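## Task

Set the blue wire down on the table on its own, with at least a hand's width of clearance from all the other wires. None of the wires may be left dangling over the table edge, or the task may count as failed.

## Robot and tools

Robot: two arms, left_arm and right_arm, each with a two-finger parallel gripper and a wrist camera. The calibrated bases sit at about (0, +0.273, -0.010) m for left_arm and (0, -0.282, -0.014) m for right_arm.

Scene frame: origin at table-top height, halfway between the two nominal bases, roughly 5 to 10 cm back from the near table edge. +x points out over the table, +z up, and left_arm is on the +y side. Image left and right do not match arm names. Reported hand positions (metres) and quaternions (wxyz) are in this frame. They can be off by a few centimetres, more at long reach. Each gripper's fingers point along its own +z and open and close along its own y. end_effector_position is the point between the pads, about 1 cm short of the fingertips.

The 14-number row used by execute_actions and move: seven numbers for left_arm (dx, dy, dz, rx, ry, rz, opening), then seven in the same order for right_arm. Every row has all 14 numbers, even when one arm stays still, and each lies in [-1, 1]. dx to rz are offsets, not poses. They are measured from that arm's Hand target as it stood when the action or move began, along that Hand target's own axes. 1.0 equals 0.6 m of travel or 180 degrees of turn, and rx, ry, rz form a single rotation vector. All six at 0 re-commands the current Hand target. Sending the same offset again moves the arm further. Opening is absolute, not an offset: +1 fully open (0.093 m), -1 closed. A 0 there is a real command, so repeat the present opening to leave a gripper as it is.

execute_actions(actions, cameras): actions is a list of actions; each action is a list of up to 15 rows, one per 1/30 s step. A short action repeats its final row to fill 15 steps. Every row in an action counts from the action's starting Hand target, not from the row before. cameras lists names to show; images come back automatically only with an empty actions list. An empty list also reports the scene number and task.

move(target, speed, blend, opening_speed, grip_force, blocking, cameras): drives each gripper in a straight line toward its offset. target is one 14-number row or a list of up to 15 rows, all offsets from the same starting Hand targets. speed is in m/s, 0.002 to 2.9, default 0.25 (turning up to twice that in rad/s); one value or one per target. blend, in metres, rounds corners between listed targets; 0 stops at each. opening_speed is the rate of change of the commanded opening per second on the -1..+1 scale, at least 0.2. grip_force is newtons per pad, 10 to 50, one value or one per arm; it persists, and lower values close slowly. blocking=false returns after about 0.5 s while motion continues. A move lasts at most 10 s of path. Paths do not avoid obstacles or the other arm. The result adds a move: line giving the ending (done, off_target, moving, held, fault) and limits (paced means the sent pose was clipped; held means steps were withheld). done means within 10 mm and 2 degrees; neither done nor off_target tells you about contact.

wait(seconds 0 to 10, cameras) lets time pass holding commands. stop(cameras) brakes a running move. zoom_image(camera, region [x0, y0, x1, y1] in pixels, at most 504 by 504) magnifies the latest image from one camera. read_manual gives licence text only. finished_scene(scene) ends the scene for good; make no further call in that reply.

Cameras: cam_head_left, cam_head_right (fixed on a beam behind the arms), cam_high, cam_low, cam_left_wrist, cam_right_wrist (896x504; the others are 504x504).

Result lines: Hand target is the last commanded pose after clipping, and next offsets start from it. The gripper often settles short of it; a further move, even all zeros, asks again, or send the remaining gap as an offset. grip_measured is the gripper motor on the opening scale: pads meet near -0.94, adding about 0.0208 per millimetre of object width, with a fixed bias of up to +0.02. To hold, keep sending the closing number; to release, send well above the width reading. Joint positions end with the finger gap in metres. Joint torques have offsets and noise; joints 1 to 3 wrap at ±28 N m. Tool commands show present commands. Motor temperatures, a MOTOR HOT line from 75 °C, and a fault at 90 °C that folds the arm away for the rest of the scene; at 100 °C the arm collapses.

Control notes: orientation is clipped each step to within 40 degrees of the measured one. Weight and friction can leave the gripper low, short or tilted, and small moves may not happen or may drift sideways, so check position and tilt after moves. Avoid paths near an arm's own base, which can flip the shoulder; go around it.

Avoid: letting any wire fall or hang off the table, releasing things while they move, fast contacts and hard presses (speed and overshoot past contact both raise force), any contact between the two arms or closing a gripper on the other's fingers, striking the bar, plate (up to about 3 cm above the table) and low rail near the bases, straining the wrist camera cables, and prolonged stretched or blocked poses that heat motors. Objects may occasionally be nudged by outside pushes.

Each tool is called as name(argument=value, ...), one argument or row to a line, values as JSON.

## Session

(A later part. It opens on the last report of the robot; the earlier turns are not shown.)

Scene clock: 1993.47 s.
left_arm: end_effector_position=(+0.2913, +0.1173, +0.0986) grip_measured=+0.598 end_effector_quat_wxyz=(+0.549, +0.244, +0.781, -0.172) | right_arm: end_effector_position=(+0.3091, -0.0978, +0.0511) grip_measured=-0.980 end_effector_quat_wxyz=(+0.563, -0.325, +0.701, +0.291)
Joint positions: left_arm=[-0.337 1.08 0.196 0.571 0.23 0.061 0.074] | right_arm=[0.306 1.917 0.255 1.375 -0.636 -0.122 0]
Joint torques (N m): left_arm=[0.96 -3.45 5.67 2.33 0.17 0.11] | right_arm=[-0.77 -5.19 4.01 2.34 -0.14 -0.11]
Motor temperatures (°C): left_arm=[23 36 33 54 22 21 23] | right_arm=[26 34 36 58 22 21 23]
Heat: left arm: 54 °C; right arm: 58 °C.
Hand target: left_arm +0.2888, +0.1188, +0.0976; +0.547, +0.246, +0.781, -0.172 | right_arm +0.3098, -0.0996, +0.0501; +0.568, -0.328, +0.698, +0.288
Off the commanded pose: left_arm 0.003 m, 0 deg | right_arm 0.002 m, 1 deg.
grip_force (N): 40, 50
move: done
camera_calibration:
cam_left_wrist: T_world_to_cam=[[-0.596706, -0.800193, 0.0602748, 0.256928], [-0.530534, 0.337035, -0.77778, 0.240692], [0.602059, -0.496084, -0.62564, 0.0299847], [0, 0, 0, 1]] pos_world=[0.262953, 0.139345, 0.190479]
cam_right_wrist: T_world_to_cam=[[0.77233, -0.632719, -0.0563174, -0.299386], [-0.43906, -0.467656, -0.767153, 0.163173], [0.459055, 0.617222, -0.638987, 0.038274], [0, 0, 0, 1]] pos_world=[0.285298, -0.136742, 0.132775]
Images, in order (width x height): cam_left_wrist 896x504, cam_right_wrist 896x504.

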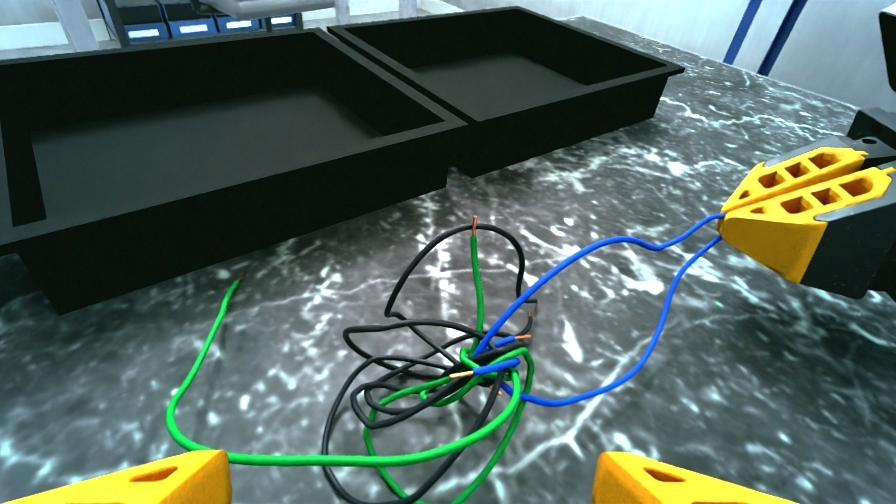

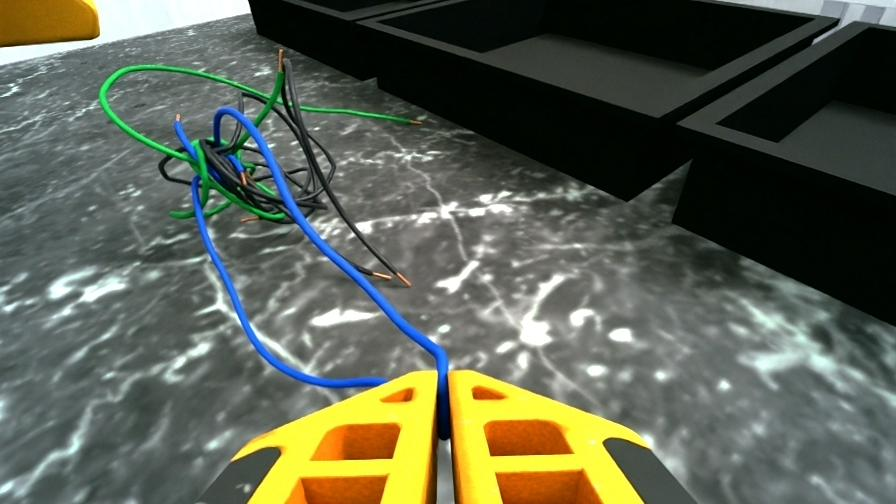

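move(
  target=[-0.0438, -0.0795, 0.0607, -0.1671, 0.0538, -0.5341, -0.1, 0, 0, 0, 0, 0, 0, -1.0],
  speed=0.2,
  cameras=["cam_left_wrist", "cam_right_wrist"],
)

zoom_image(
  camera="cam_left_wrist",
  region=[250, 150, 750, 504],
)

Scene clock: 2139.17 s.
left_arm: end_effector_position=(+0.2968, +0.0587, +0.1092) grip_measured=-0.098 end_effector_quat_wxyz=(+0.228, -0.526, +0.756, -0.316) | right_arm: end_effector_position=(+0.3091, -0.0978, +0.0511) grip_measured=-0.980 end_effector_quat_wxyz=(+0.563, -0.325, +0.701, +0.291)
Joint positions: left_arm=[-0.726 1.292 0.778 -0.263 -0.293 -1.859 0.04] | right_arm=[0.306 1.917 0.255 1.375 -0.636 -0.122 0]
Joint torques (N m): left_arm=[0.08 -3.26 8.5 1.74 -0.05 -0.07] | right_arm=[-0.77 -5.19 4.03 2.33 -0.14 -0.11]
Motor temperatures (°C): left_arm=[23 35 35 52 22 21 22] | right_arm=[26 33 32 57 22 21 23]
Heat: left arm: 52 °C; right arm: 57 °C.
Hand target: left_arm +0.2969, +0.0549, +0.1098; +0.219, -0.530, +0.757, -0.313 | right_arm +0.3098, -0.0996, +0.0501; +0.568, -0.328, +0.698, +0.288
Off the commanded pose: left_arm 0.004 m, 1 deg | right_arm 0.002 m, 1 deg.
grip_force (N): 40, 50
move: done
camera_calibration:
cam_left_wrist: T_world_to_cam=[[0.629248, -0.193041, 0.752849, -0.262428], [-0.530136, -0.814946, 0.234136, 0.228567], [0.568333, -0.546442, -0.615141, 0.0160716], [0, 0, 0, 1]] pos_world=[0.27717, 0.144393, 0.153939]
cam_right_wrist: T_world_to_cam=[[0.77233, -0.632719, -0.0563174, -0.299386], [-0.43906, -0.467656, -0.767153, 0.163173], [0.459055, 0.617222, -0.638987, 0.038274], [0, 0, 0, 1]] pos_world=[0.285298, -0.136742, 0.132775]
Images, in order (width x height): cam_left_wrist 896x504, cam_right_wrist 896x504.

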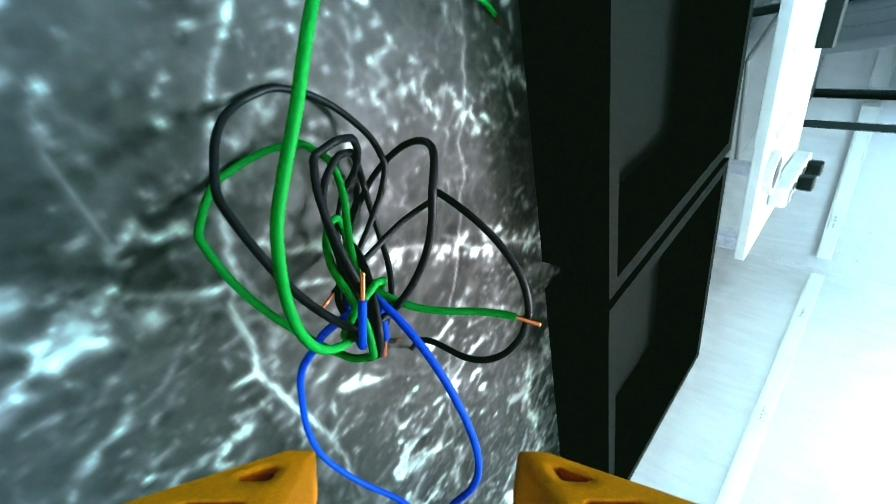

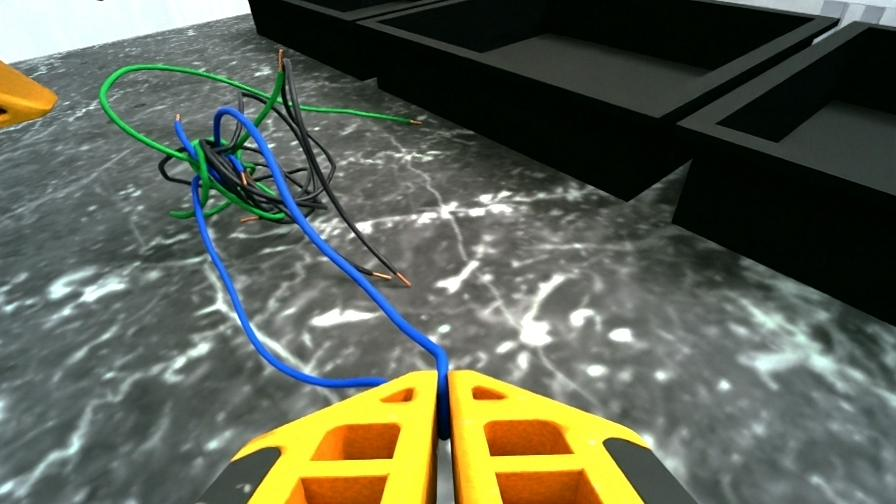

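Scaled by 1.008.

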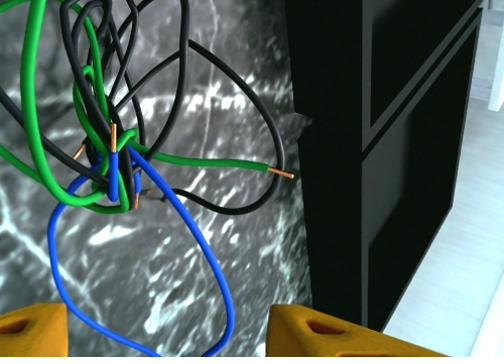

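zoom_image(
  camera="cam_left_wrist",
  region=[290, 250, 440, 380],
)

Scaled by 3.360.

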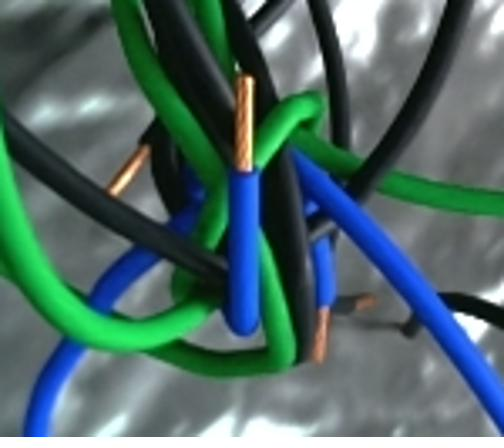

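move(
  target=[
    [0.0373, -0.0133, 0.06, 0, 0, 0, -0.3, 0, 0, 0, 0, 0, 0, -1.0],
    [0.0373, -0.0133, 0.13, 0, 0, 0, -0.3, 0, 0, 0, 0, 0, 0, -1.0],
  ],
  speed=0.1,
  blend=[0.01, 0],
  cameras=["cam_left_wrist", "cam_right_wrist"],
)

zoom_image(
  camera="cam_right_wrist",
  region=[100, 50, 400, 300],
)

Scene clock: 2214.27 s.
left_arm: end_effector_position=(+0.3411, +0.0174, +0.0597) grip_measured=-0.298 end_effector_quat_wxyz=(+0.221, -0.533, +0.756, -0.310) | right_arm: end_effector_position=(+0.3091, -0.0978, +0.0511) grip_measured=-0.980 end_effector_quat_wxyz=(+0.563, -0.325, +0.701, +0.291)
Joint positions: left_arm=[-0.723 1.626 0.883 -0.052 -0.285 -1.875 0.031] | right_arm=[0.306 1.917 0.255 1.375 -0.636 -0.122 0]
Joint torques (N m): left_arm=[0.84 -5.2 7.8 2.02 -0.06 0.21] | right_arm=[-0.79 -5.18 4.03 2.34 -0.15 -0.12]
Motor temperatures (°C): left_arm=[23 35 42 47 22 21 22] | right_arm=[26 32 30 57 22 21 23]
Heat: left arm: 47 °C; right arm: 57 °C.
Hand target: left_arm +0.3464, +0.0131, +0.0603; +0.219, -0.530, +0.757, -0.313 | right_arm +0.3098, -0.0996, +0.0501; +0.568, -0.328, +0.698, +0.288
Off the commanded pose: left_arm 0.007 m, 1 deg | right_arm 0.002 m, 1 deg.
grip_force (N): 40, 50
move: done
camera_calibration:
cam_left_wrist: T_world_to_cam=[[0.647026, -0.185071, 0.739666, -0.266455], [-0.517061, -0.819455, 0.247267, 0.224758], [0.560361, -0.54244, -0.625902, -0.0589368], [0, 0, 0, 1]] pos_world=[0.321643, 0.102897, 0.104624]
cam_right_wrist: T_world_to_cam=[[0.77233, -0.632719, -0.0563174, -0.299386], [-0.43906, -0.467656, -0.767153, 0.163173], [0.459055, 0.617222, -0.638987, 0.038274], [0, 0, 0, 1]] pos_world=[0.285298, -0.136742, 0.132775]
Images, in order (width x height): cam_left_wrist 896x504, cam_right_wrist 896x504.

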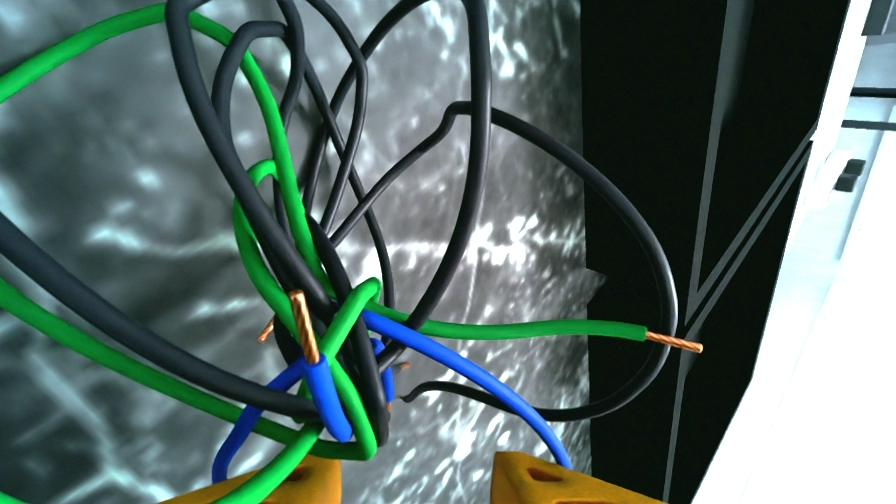

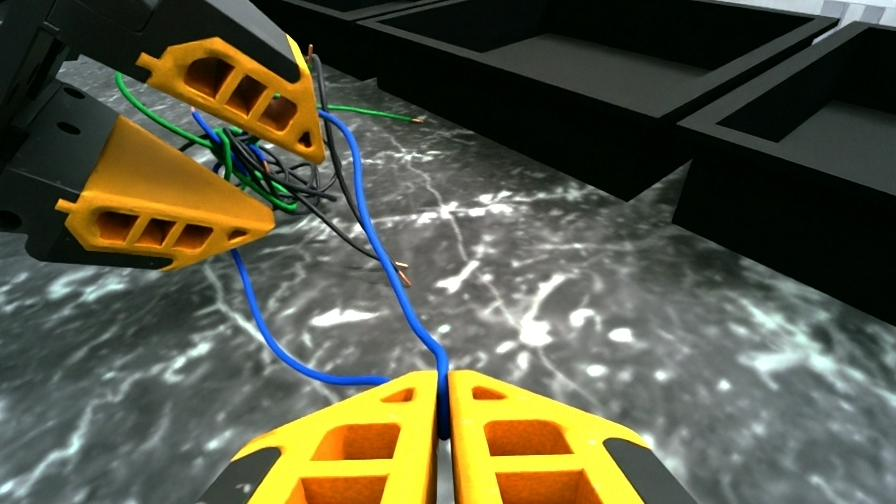

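Scaled by 1.680.

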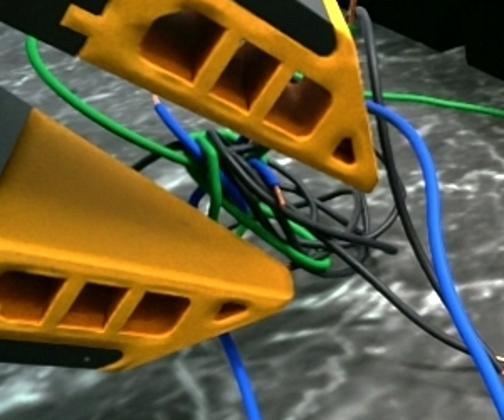

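move(
  target=[
    [0, 0, -0.0833, 0, 0, 0, -0.3, 0, 0, 0, 0, 0, 0, -1.0],
    [0, -0.05, -0.0833, 0, 0, 0, -0.3, 0, 0, 0, 0, 0, 0, -1.0],
  ],
  speed=0.1,
  blend=[0.01, 0],
  cameras=["cam_left_wrist", "cam_right_wrist"],
)

Scene clock: 2244.97 s.
left_arm: end_effector_position=(+0.3315, +0.0166, +0.1163) grip_measured=-0.298 end_effector_quat_wxyz=(+0.219, -0.528, +0.756, -0.319) | right_arm: end_effector_position=(+0.3091, -0.0978, +0.0511) grip_measured=-0.980 end_effector_quat_wxyz=(+0.563, -0.325, +0.701, +0.291)
Joint positions: left_arm=[-0.74 1.497 0.985 -0.266 -0.287 -1.879 0.031] | right_arm=[0.306 1.917 0.255 1.375 -0.636 -0.122 0]
Joint torques (N m): left_arm=[0.81 -5.52 7.97 1.75 -0.16 0.11] | right_arm=[-0.77 -5.18 4.01 2.34 -0.14 -0.11]
Motor temperatures (°C): left_arm=[23 36 40 49 22 21 22] | right_arm=[26 32 30 57 22 21 23]
Heat: left arm: 49 °C; right arm: 57 °C.
Hand target: left_arm +0.3332, +0.0179, +0.1169; +0.219, -0.530, +0.757, -0.313 | right_arm +0.3098, -0.0996, +0.0501; +0.568, -0.328, +0.698, +0.288
Off the commanded pose: left_arm 0.002 m, 1 deg | right_arm 0.002 m, 1 deg.
grip_force (N): 40, 50
move: done
camera_calibration:
cam_left_wrist: T_world_to_cam=[[0.636028, -0.183524, 0.749525, -0.299895], [-0.530938, -0.808927, 0.252471, 0.208977], [0.559977, -0.55853, -0.61194, -0.01976], [0, 0, 0, 1]] pos_world=[0.312761, 0.102973, 0.159926]
cam_right_wrist: T_world_to_cam=[[0.77233, -0.632719, -0.0563174, -0.299386], [-0.43906, -0.467656, -0.767153, 0.163173], [0.459055, 0.617222, -0.638987, 0.038274], [0, 0, 0, 1]] pos_world=[0.285298, -0.136742, 0.132775]
Images, in order (width x height): cam_left_wrist 896x504, cam_right_wrist 896x504.

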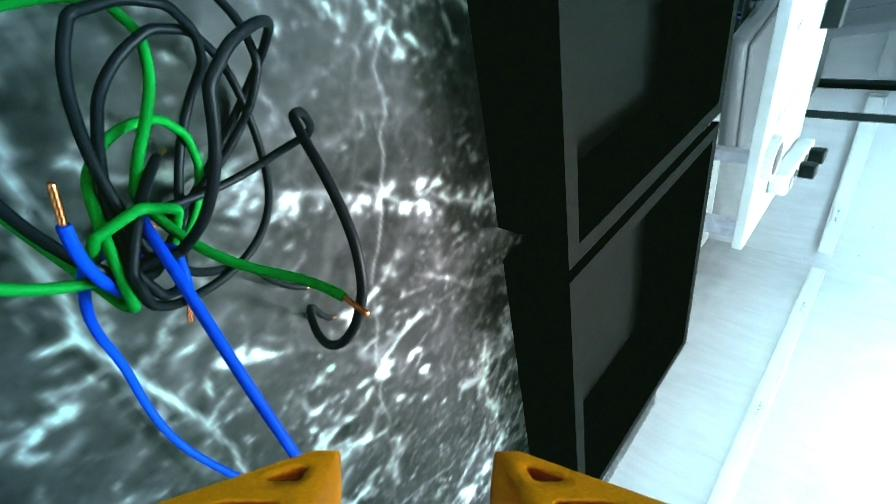

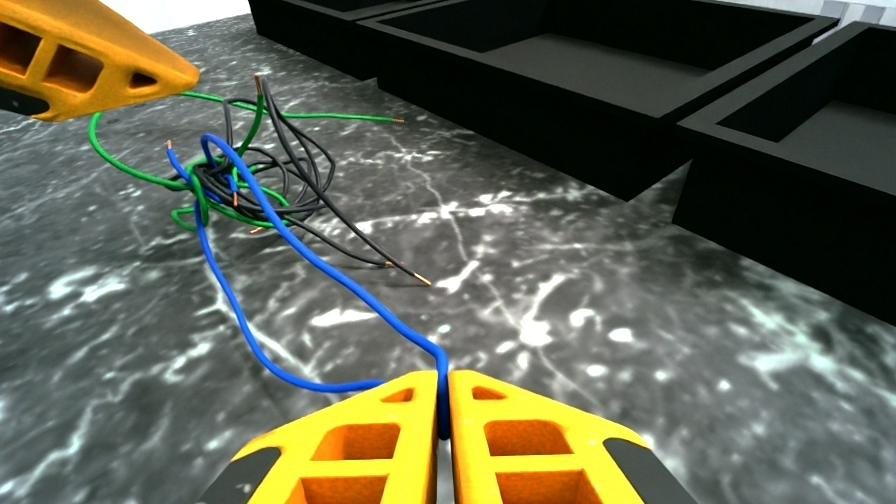

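move(
  target=[
    [0.002, 0.0908, 0.0008, 0, 0, 0, -0.3, 0, 0, 0, 0, 0, 0, -1.0],
  ],
  speed=0.12,
  cameras=["cam_left_wrist", "cam_right_wrist"],
)

Scene clock: 2291.43 s.
left_arm: end_effector_position=(+0.2975, +0.0272, +0.0708) grip_measured=-0.298 end_effector_quat_wxyz=(+0.213, -0.525, +0.767, -0.303) | right_arm: end_effector_position=(+0.3091, -0.0978, +0.0511) grip_measured=-0.980 end_effector_quat_wxyz=(+0.563, -0.325, +0.701, +0.291)
Joint positions: left_arm=[-0.794 1.464 0.787 -0.15 -0.314 -1.911 0.031] | right_arm=[0.306 1.917 0.255 1.375 -0.636 -0.122 0]
Joint torques (N m): left_arm=[0.01 -7.66 5.31 1.93 -0.35 -0.06] | right_arm=[-0.79 -5.18 4.01 2.34 -0.14 -0.11]
Motor temperatures (°C): left_arm=[23 38 41 47 22 21 22] | right_arm=[26 32 29 57 22 21 23]
Heat: left arm: 47 °C; right arm: 57 °C.
Hand target: left_arm +0.2969, +0.0299, +0.0781; +0.219, -0.530, +0.757, -0.313 | right_arm +0.3098, -0.0996, +0.0501; +0.568, -0.328, +0.698, +0.288
Off the commanded pose: left_arm 0.008 m, 2 deg | right_arm 0.002 m, 1 deg.
grip_force (N): 40, 50
move: done
camera_calibration:
cam_left_wrist: T_world_to_cam=[[0.654966, -0.211026, 0.725595, -0.245332], [-0.53422, -0.808424, 0.247104, 0.21235], [0.534443, -0.549471, -0.642224, -0.0131135], [0, 0, 0, 1]] pos_world=[0.281134, 0.112692, 0.117117]
cam_right_wrist: T_world_to_cam=[[0.77233, -0.632719, -0.0563174, -0.299386], [-0.43906, -0.467656, -0.767153, 0.163173], [0.459055, 0.617222, -0.638987, 0.038274], [0, 0, 0, 1]] pos_world=[0.285298, -0.136742, 0.132775]
Images, in order (width x height): cam_left_wrist 896x504, cam_right_wrist 896x504.

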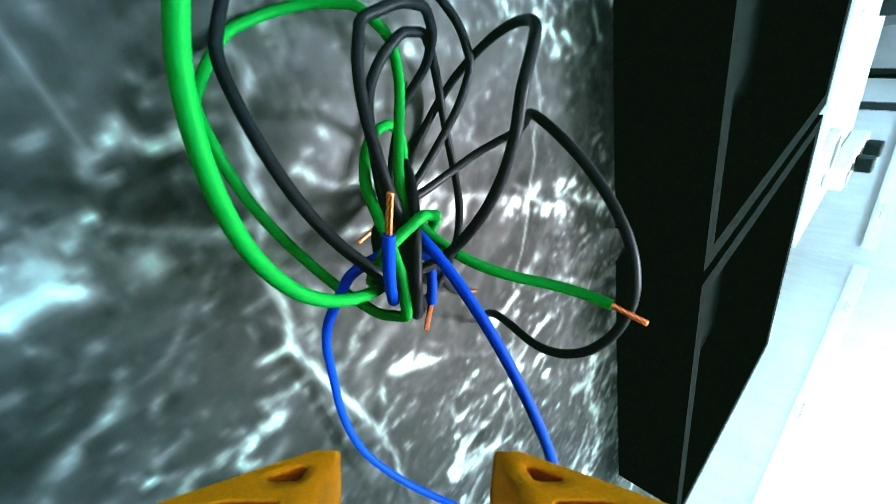

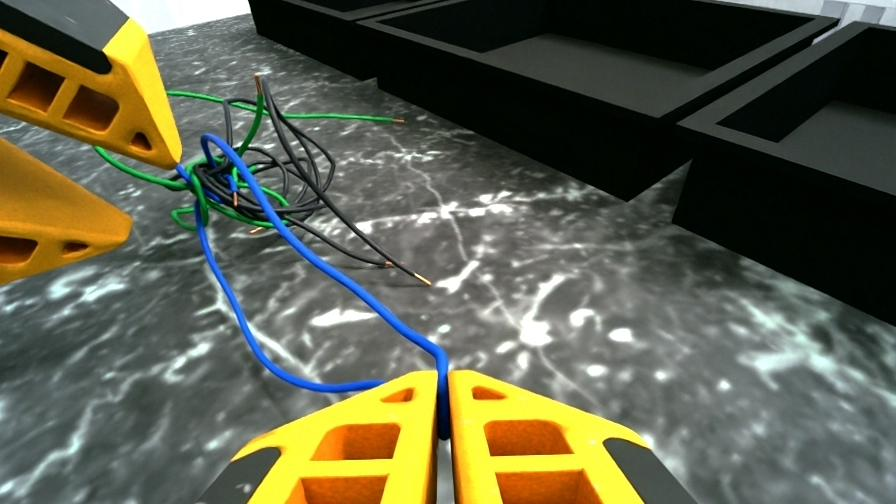

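move(
  target=[
    [0, 0, -0.05, 0, 0, 0, -0.3, 0, 0, 0, 0, 0, 0, -1.0],
    [0, -0.045, -0.05, 0, 0, 0, -0.3, 0, 0, 0, 0, 0, 0, -1.0],
  ],
  speed=0.12,
  blend=[0.01, 0],
  cameras=["cam_left_wrist", "cam_right_wrist"],
)

Scene clock: 2347.23 s.
left_arm: end_effector_position=(+0.2931, +0.0290, +0.1173) grip_measured=-0.298 end_effector_quat_wxyz=(+0.218, -0.527, +0.757, -0.320) | right_arm: end_effector_position=(+0.3091, -0.0978, +0.0511) grip_measured=-0.980 end_effector_quat_wxyz=(+0.563, -0.325, +0.701, +0.291)
Joint positions: left_arm=[-0.806 1.357 0.869 -0.306 -0.33 -1.928 0.031] | right_arm=[0.306 1.917 0.255 1.375 -0.636 -0.122 0]
Joint torques (N m): left_arm=[0.8 -4.37 8.02 1.68 -0.22 0.09] | right_arm=[-0.79 -5.19 4 2.34 -0.15 -0.11]
Motor temperatures (°C): left_arm=[23 40 37 45 22 21 22] | right_arm=[25 32 28 57 22 21 23]
Heat: left arm: 45 °C; right arm: 57 °C.
Hand target: left_arm +0.2948, +0.0305, +0.1184; +0.219, -0.530, +0.757, -0.313 | right_arm +0.3098, -0.0996, +0.0501; +0.568, -0.328, +0.698, +0.288
Off the commanded pose: left_arm 0.003 m, 1 deg | right_arm 0.002 m, 1 deg.
grip_force (N): 40, 50
move: done
camera_calibration:
cam_left_wrist: T_world_to_cam=[[0.637118, -0.184246, 0.748421, -0.273998], [-0.532694, -0.807041, 0.254796, 0.198548], [0.557062, -0.561015, -0.612327, 0.0103668], [0, 0, 0, 1]] pos_world=[0.274559, 0.115569, 0.160824]
cam_right_wrist: T_world_to_cam=[[0.77233, -0.632719, -0.0563174, -0.299386], [-0.43906, -0.467656, -0.767153, 0.163173], [0.459055, 0.617222, -0.638987, 0.038274], [0, 0, 0, 1]] pos_world=[0.285298, -0.136742, 0.132775]
Images, in order (width x height): cam_left_wrist 896x504, cam_right_wrist 896x504.

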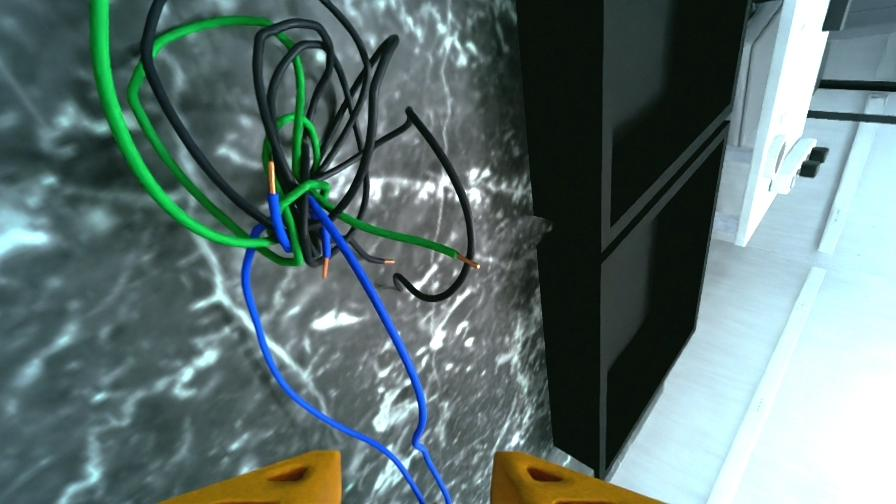

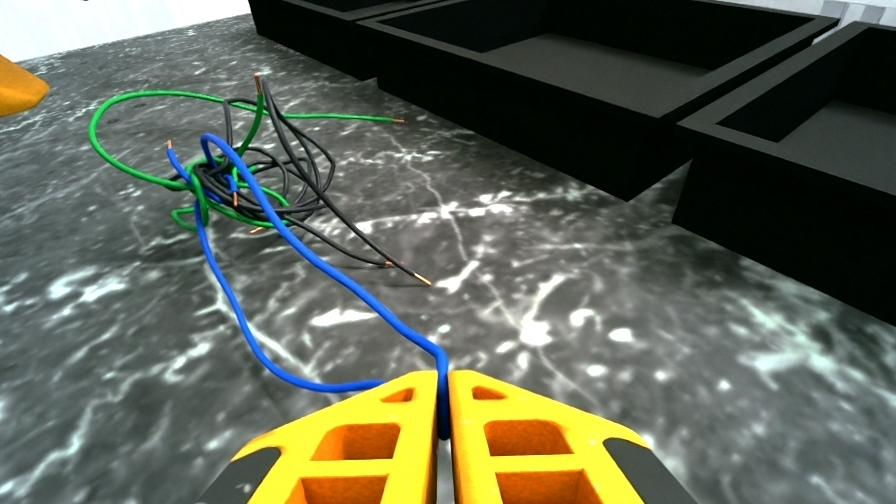

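zoom_image(
  camera="cam_left_wrist",
  region=[250, 150, 350, 290],
)

zoom_image(
  camera="cam_right_wrist",
  region=[400, 330, 490, 420],
)

Scaled by 3.600.

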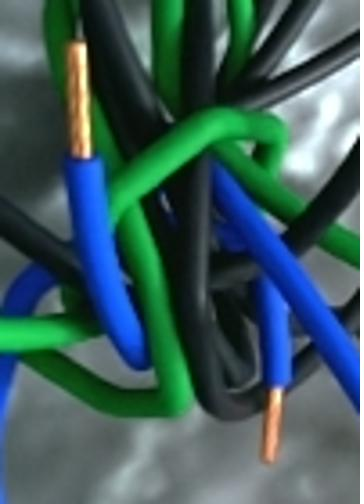

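Scaled by 5.600.

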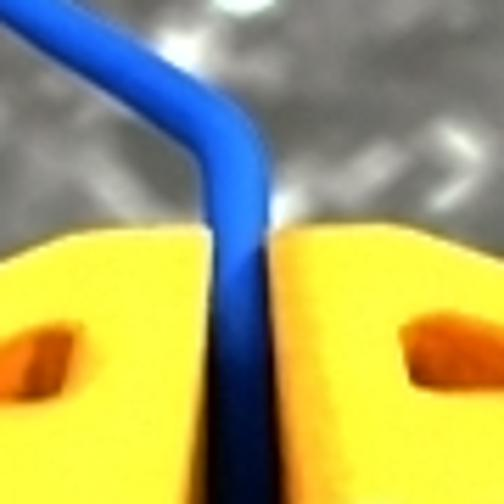

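move(
  target=[
    [-0.088, 0.0553, 0.015, 0, 0, 0, -0.4, 0, 0, 0, 0, 0, 0, -1.0],
  ],
  speed=0.12,
  cameras=["cam_left_wrist", "cam_right_wrist"],
)

zoom_image(
  camera="cam_left_wrist",
  region=[300, 350, 550, 504],
)

zoom_image(
  camera="cam_right_wrist",
  region=[80, 50, 330, 250],
)

Scene clock: 2430.23 s.
left_arm: end_effector_position=(+0.2985, +0.0847, +0.0846) grip_measured=-0.398 end_effector_quat_wxyz=(+0.218, -0.537, +0.755, -0.306) | right_arm: end_effector_position=(+0.3091, -0.0978, +0.0511) grip_measured=-0.980 end_effector_quat_wxyz=(+0.563, -0.325, +0.701, +0.291)
Joint positions: left_arm=[-0.636 1.275 0.679 -0.194 -0.224 -1.82 0.026] | right_arm=[0.306 1.917 0.255 1.375 -0.636 -0.122 0]
Joint torques (N m): left_arm=[0.83 -6.06 5.5 2.06 -0.02 0.31] | right_arm=[-0.77 -5.18 4.01 2.34 -0.15 -0.11]
Motor temperatures (°C): left_arm=[23 37 43 43 22 21 21] | right_arm=[25 31 27 57 22 21 23]
Heat: left arm: 43 °C; right arm: 57 °C.
Hand target: left_arm +0.2968, +0.0860, +0.0885; +0.219, -0.530, +0.757, -0.313 | right_arm +0.3098, -0.0996, +0.0501; +0.568, -0.328, +0.698, +0.288
Off the commanded pose: left_arm 0.004 m, 1 deg | right_arm 0.002 m, 1 deg.
grip_force (N): 40, 50
move: done
camera_calibration:
cam_left_wrist: T_world_to_cam=[[0.655979, -0.18212, 0.732478, -0.247155], [-0.509405, -0.822926, 0.251595, 0.249382], [0.556955, -0.538169, -0.632595, 0.0183779], [0, 0, 0, 1]] pos_world=[0.278929, 0.170102, 0.129918]
cam_right_wrist: T_world_to_cam=[[0.77233, -0.632719, -0.0563174, -0.299386], [-0.43906, -0.467656, -0.767153, 0.163173], [0.459055, 0.617222, -0.638987, 0.038274], [0, 0, 0, 1]] pos_world=[0.285298, -0.136742, 0.132775]
Images, in order (width x height): cam_left_wrist 896x504, cam_right_wrist 896x504.

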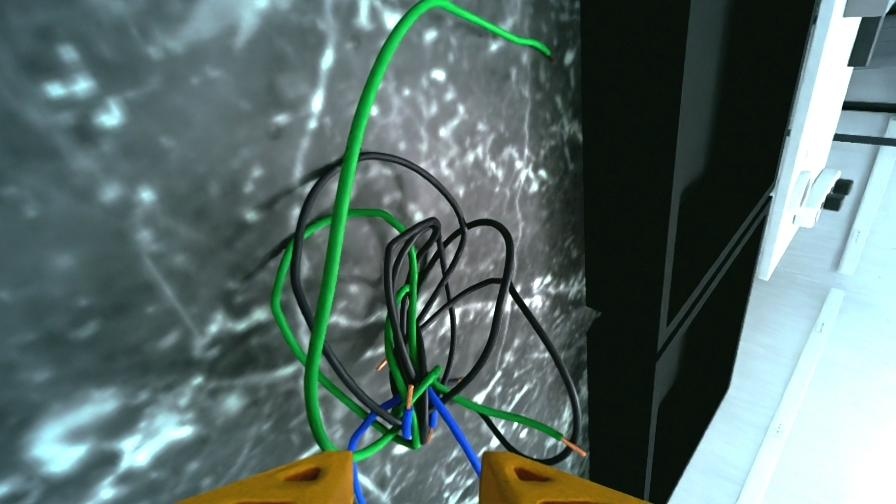

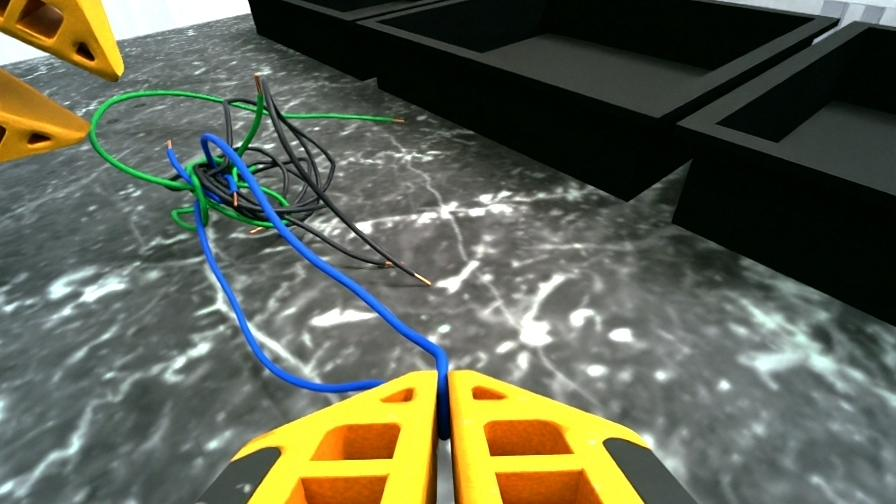

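Scaled by 2.016.

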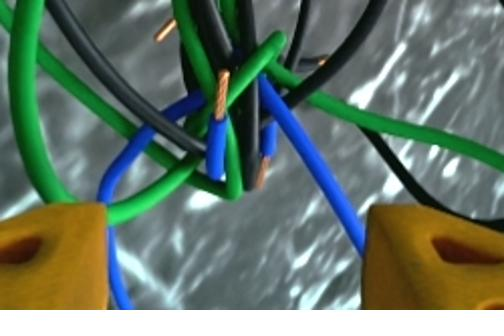

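Scaled by 2.016.

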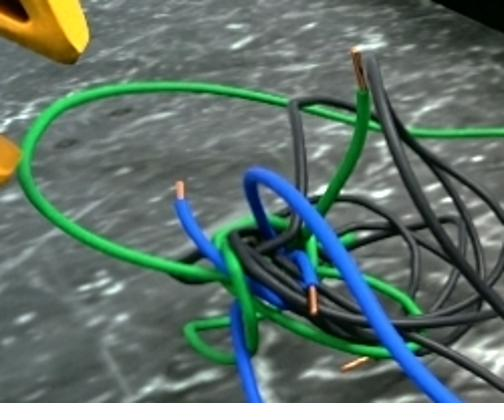

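move(
  target=[
    [0.01, 0.0093, 0.03, 0, 0, 0, -0.65, 0, 0, 0, 0, 0, 0, -1.0],
    [0.01, 0.0093, 0.0608, 0, 0, 0, -0.65, 0, 0, 0, 0, 0, 0, -1.0],
  ],
  speed=0.06,
  blend=[0.005, 0],
  cameras=["cam_left_wrist", "cam_right_wrist"],
)

zoom_image(
  camera="cam_left_wrist",
  region=[300, 350, 550, 504],
)

zoom_image(
  camera="cam_right_wrist",
  region=[80, 50, 330, 250],
)

Scene clock: 2470.87 s.
left_arm: end_effector_position=(+0.3161, +0.0713, +0.0658) grip_measured=-0.648 end_effector_quat_wxyz=(+0.222, -0.534, +0.750, -0.321) | right_arm: end_effector_position=(+0.3091, -0.0978, +0.0511) grip_measured=-0.980 end_effector_quat_wxyz=(+0.563, -0.325, +0.701, +0.291)
Joint positions: left_arm=[-0.634 1.396 0.665 -0.025 -0.221 -1.818 0.014] | right_arm=[0.306 1.917 0.255 1.375 -0.636 -0.122 0]
Joint torques (N m): left_arm=[0.96 -3.75 5.68 2.07 -0.03 0.29] | right_arm=[-0.79 -5.18 4.01 2.34 -0.14 -0.11]
Motor temperatures (°C): left_arm=[23 38 39 44 22 21 21] | right_arm=[25 31 27 57 22 21 23]
Heat: left arm: 44 °C; right arm: 57 °C.
Hand target: left_arm +0.3153, +0.0729, +0.0588; +0.219, -0.530, +0.757, -0.313 | right_arm +0.3098, -0.0996, +0.0501; +0.568, -0.328, +0.698, +0.288
Off the commanded pose: left_arm 0.007 m, 1 deg | right_arm 0.002 m, 1 deg.
grip_force (N): 40, 50
move: done
camera_calibration:
cam_left_wrist: T_world_to_cam=[[0.636133, -0.167606, 0.753155, -0.243613], [-0.517803, -0.816403, 0.255668, 0.253998], [0.572027, -0.552625, -0.606128, -0.0160252], [0, 0, 0, 1]] pos_world=[0.295658, 0.157677, 0.108826]
cam_right_wrist: T_world_to_cam=[[0.77233, -0.632719, -0.0563174, -0.299386], [-0.43906, -0.467656, -0.767153, 0.163173], [0.459055, 0.617222, -0.638987, 0.038274], [0, 0, 0, 1]] pos_world=[0.285298, -0.136742, 0.132775]
Images, in order (width x height): cam_left_wrist 896x504, cam_right_wrist 896x504.

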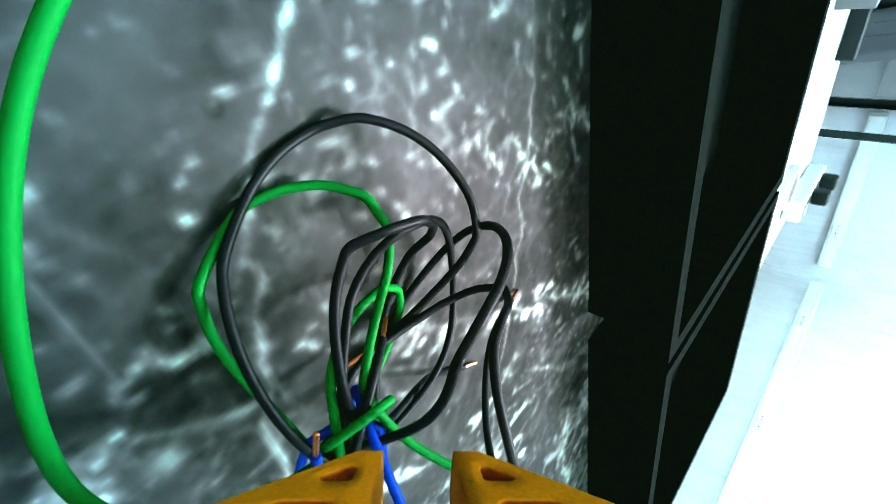

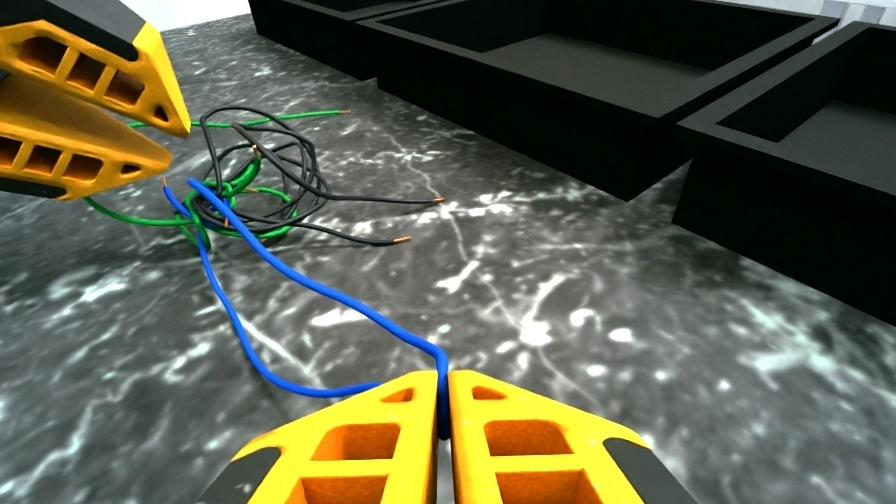

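Scaled by 2.016.

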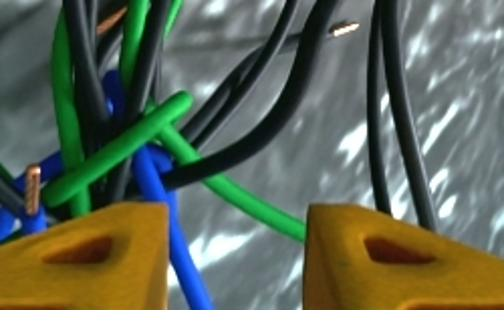

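Scaled by 2.016.

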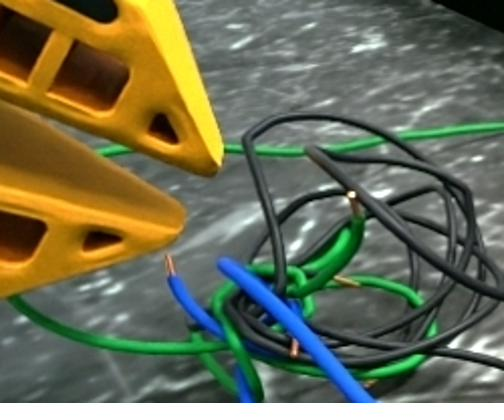

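move(
  target=[
    [0, 0, -0.04, 0, 0, 0, -0.6, 0, 0, 0, 0, 0, 0, -1.0],
    [0, 0.035, -0.04, 0, 0, 0, -0.6, 0, 0, 0, 0, 0, 0, -1.0],
  ],
  speed=0.08,
  blend=[0.005, 0],
  cameras=["cam_left_wrist", "cam_right_wrist"],
)

zoom_image(
  camera="cam_left_wrist",
  region=[300, 350, 550, 504],
)

zoom_image(
  camera="cam_right_wrist",
  region=[80, 50, 330, 250],
)

Scene clock: 2509.33 s.
left_arm: end_effector_position=(+0.2866, +0.0809, +0.0569) grip_measured=-0.602 end_effector_quat_wxyz=(+0.213, -0.525, +0.764, -0.309) | right_arm: end_effector_position=(+0.3091, -0.0978, +0.0511) grip_measured=-0.980 end_effector_quat_wxyz=(+0.563, -0.325, +0.701, +0.291)
Joint positions: left_arm=[-0.667 1.3 0.575 -0.065 -0.224 -1.818 0.016] | right_arm=[0.306 1.917 0.255 1.375 -0.636 -0.122 0]
Joint velocities: left_arm=[within noise] | right_arm=[0.017 0.002 -0.046 0.007 -0.022 0.007 0]
Joint torques (N m): left_arm=[-0.02 -5.89 5.44 1.95 -0.3 -0.06] | right_arm=[-0.79 -5.18 4.01 2.34 -0.14 -0.11]
Motor temperatures (°C): left_arm=[23 37 38 46 22 21 21] | right_arm=[25 31 26 57 22 21 23]
Heat: left arm: 46 °C; right arm: 57 °C.
Hand target: left_arm +0.2854, +0.0838, +0.0610; +0.219, -0.530, +0.757, -0.313 | right_arm +0.3098, -0.0996, +0.0501; +0.568, -0.328, +0.698, +0.288
Off the commanded pose: left_arm 0.005 m, 1 deg | right_arm 0.002 m, 1 deg.
grip_force (N): 40, 50
move: done
camera_calibration:
cam_left_wrist: T_world_to_cam=[[0.64999, -0.203721, 0.732127, -0.216307], [-0.535709, -0.806144, 0.251291, 0.253376], [0.539007, -0.555544, -0.633121, 0.0120434], [0, 0, 0, 1]] pos_world=[0.269842, 0.166882, 0.102318]
cam_right_wrist: T_world_to_cam=[[0.77233, -0.632719, -0.0563174, -0.299386], [-0.43906, -0.467656, -0.767153, 0.163173], [0.459055, 0.617222, -0.638987, 0.038274], [0, 0, 0, 1]] pos_world=[0.285298, -0.136742, 0.132775]
Images, in order (width x height): cam_left_wrist 896x504, cam_right_wrist 896x504.

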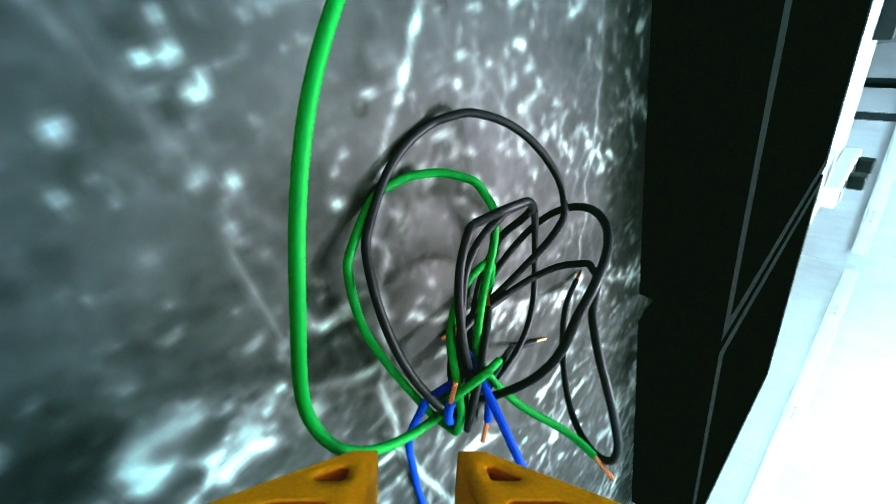

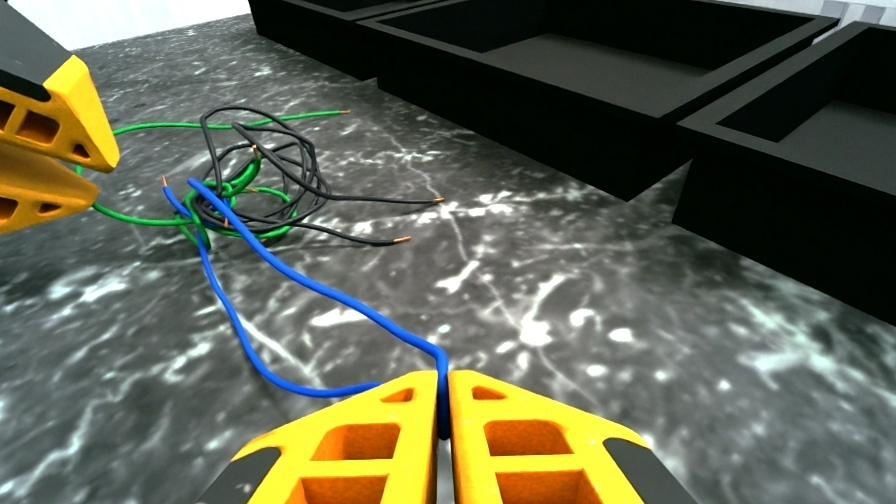

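Scaled by 2.016.

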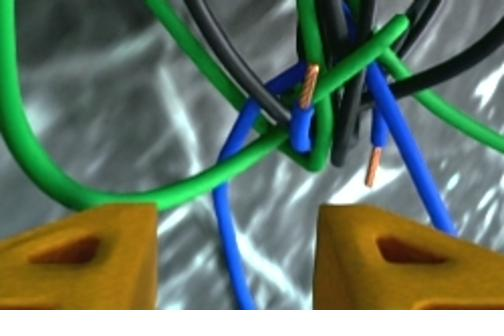

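Scaled by 2.016.

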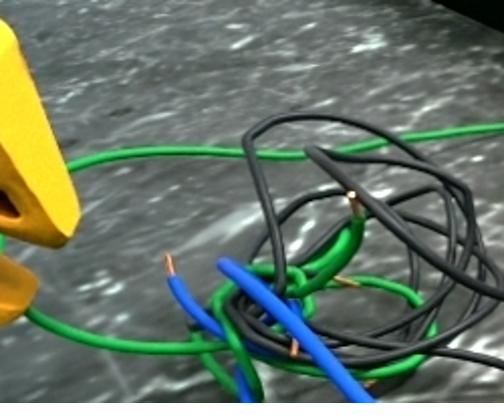

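move(
  target=[
    [0.0067, -0.0145, 0.025, 0, 0, 0, -0.6, 0, 0, 0, 0, 0, 0, -1.0],
    [0.0067, -0.0145, 0.0667, 0, 0, 0, -0.6, 0, 0, 0, 0, 0, 0, -1.0],
  ],
  speed=0.06,
  blend=[0.005, 0],
  cameras=["cam_left_wrist", "cam_right_wrist"],
)

zoom_image(
  camera="cam_left_wrist",
  region=[300, 350, 550, 504],
)

zoom_image(
  camera="cam_right_wrist",
  region=[80, 50, 330, 250],
)

Scene clock: 2542.33 s.
left_arm: end_effector_position=(+0.3105, +0.0708, +0.0370) grip_measured=-0.602 end_effector_quat_wxyz=(+0.218, -0.532, +0.757, -0.311) | right_arm: end_effector_position=(+0.3091, -0.0978, +0.0511) grip_measured=-0.980 end_effector_quat_wxyz=(+0.563, -0.325, +0.701, +0.291)
Joint positions: left_arm=[-0.646 1.464 0.606 0.077 -0.224 -1.818 0.016] | right_arm=[0.306 1.917 0.255 1.375 -0.636 -0.122 0]
Joint torques (N m): left_arm=[0.96 -3.69 7.39 2.03 -0.09 0.19] | right_arm=[-0.8 -5.16 4.03 2.34 -0.14 -0.11]
Motor temperatures (°C): left_arm=[23 38 37 45 22 21 21] | right_arm=[25 31 26 57 22 21 23]
Heat: left arm: 45 °C; right arm: 57 °C.
Hand target: left_arm +0.3163, +0.0682, +0.0386; +0.219, -0.530, +0.757, -0.313 | right_arm +0.3098, -0.0996, +0.0501; +0.568, -0.328, +0.698, +0.288
Off the commanded pose: left_arm 0.007 m, 0 deg | right_arm 0.002 m, 1 deg.
grip_force (N): 40, 50
move: done
camera_calibration:
cam_left_wrist: T_world_to_cam=[[0.648329, -0.186542, 0.738154, -0.220312], [-0.521021, -0.815653, 0.251491, 0.259231], [0.555164, -0.547643, -0.626004, -0.0249348], [0, 0, 0, 1]] pos_world=[0.291742, 0.156689, 0.0818207]
cam_right_wrist: T_world_to_cam=[[0.77233, -0.632719, -0.0563174, -0.299386], [-0.43906, -0.467656, -0.767153, 0.163173], [0.459055, 0.617222, -0.638987, 0.038274], [0, 0, 0, 1]] pos_world=[0.285298, -0.136742, 0.132775]
Images, in order (width x height): cam_left_wrist 896x504, cam_right_wrist 896x504.

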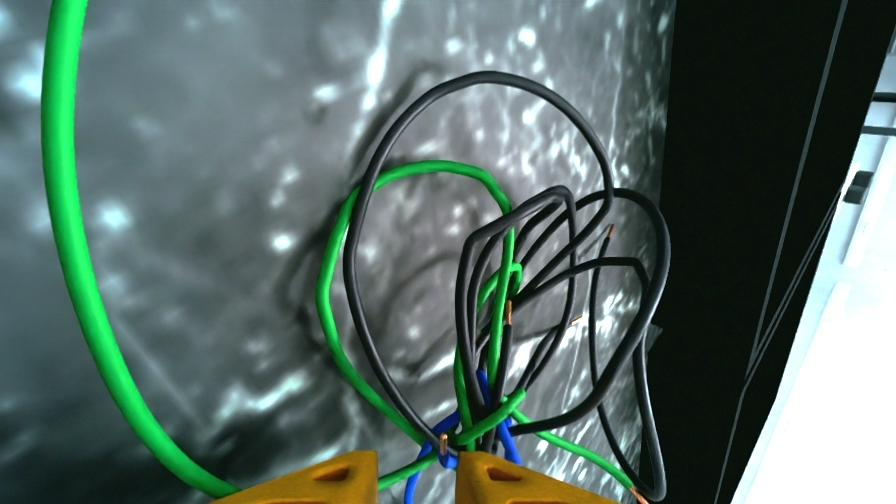

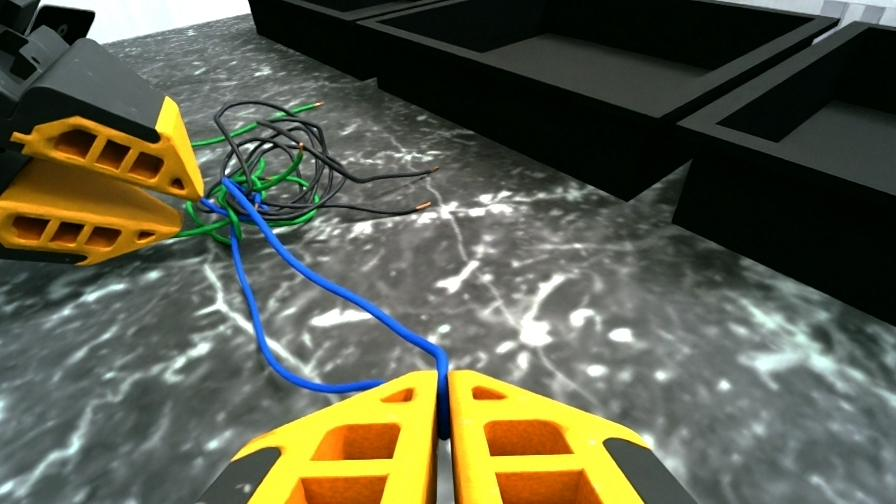

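Scaled by 2.016.

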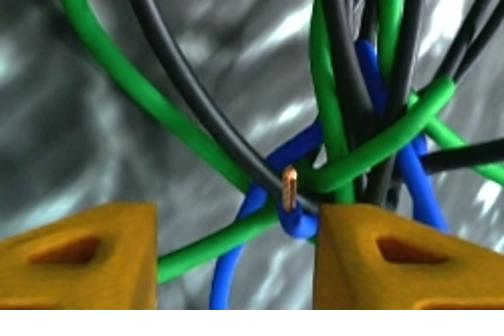

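Scaled by 2.016.

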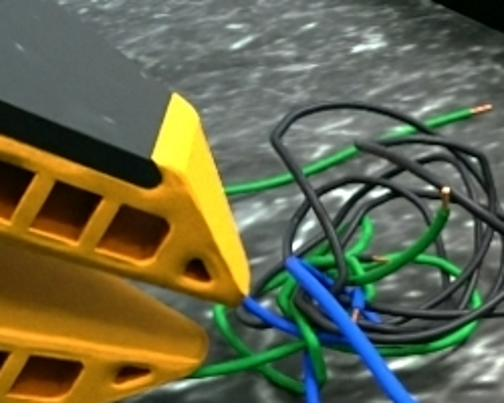

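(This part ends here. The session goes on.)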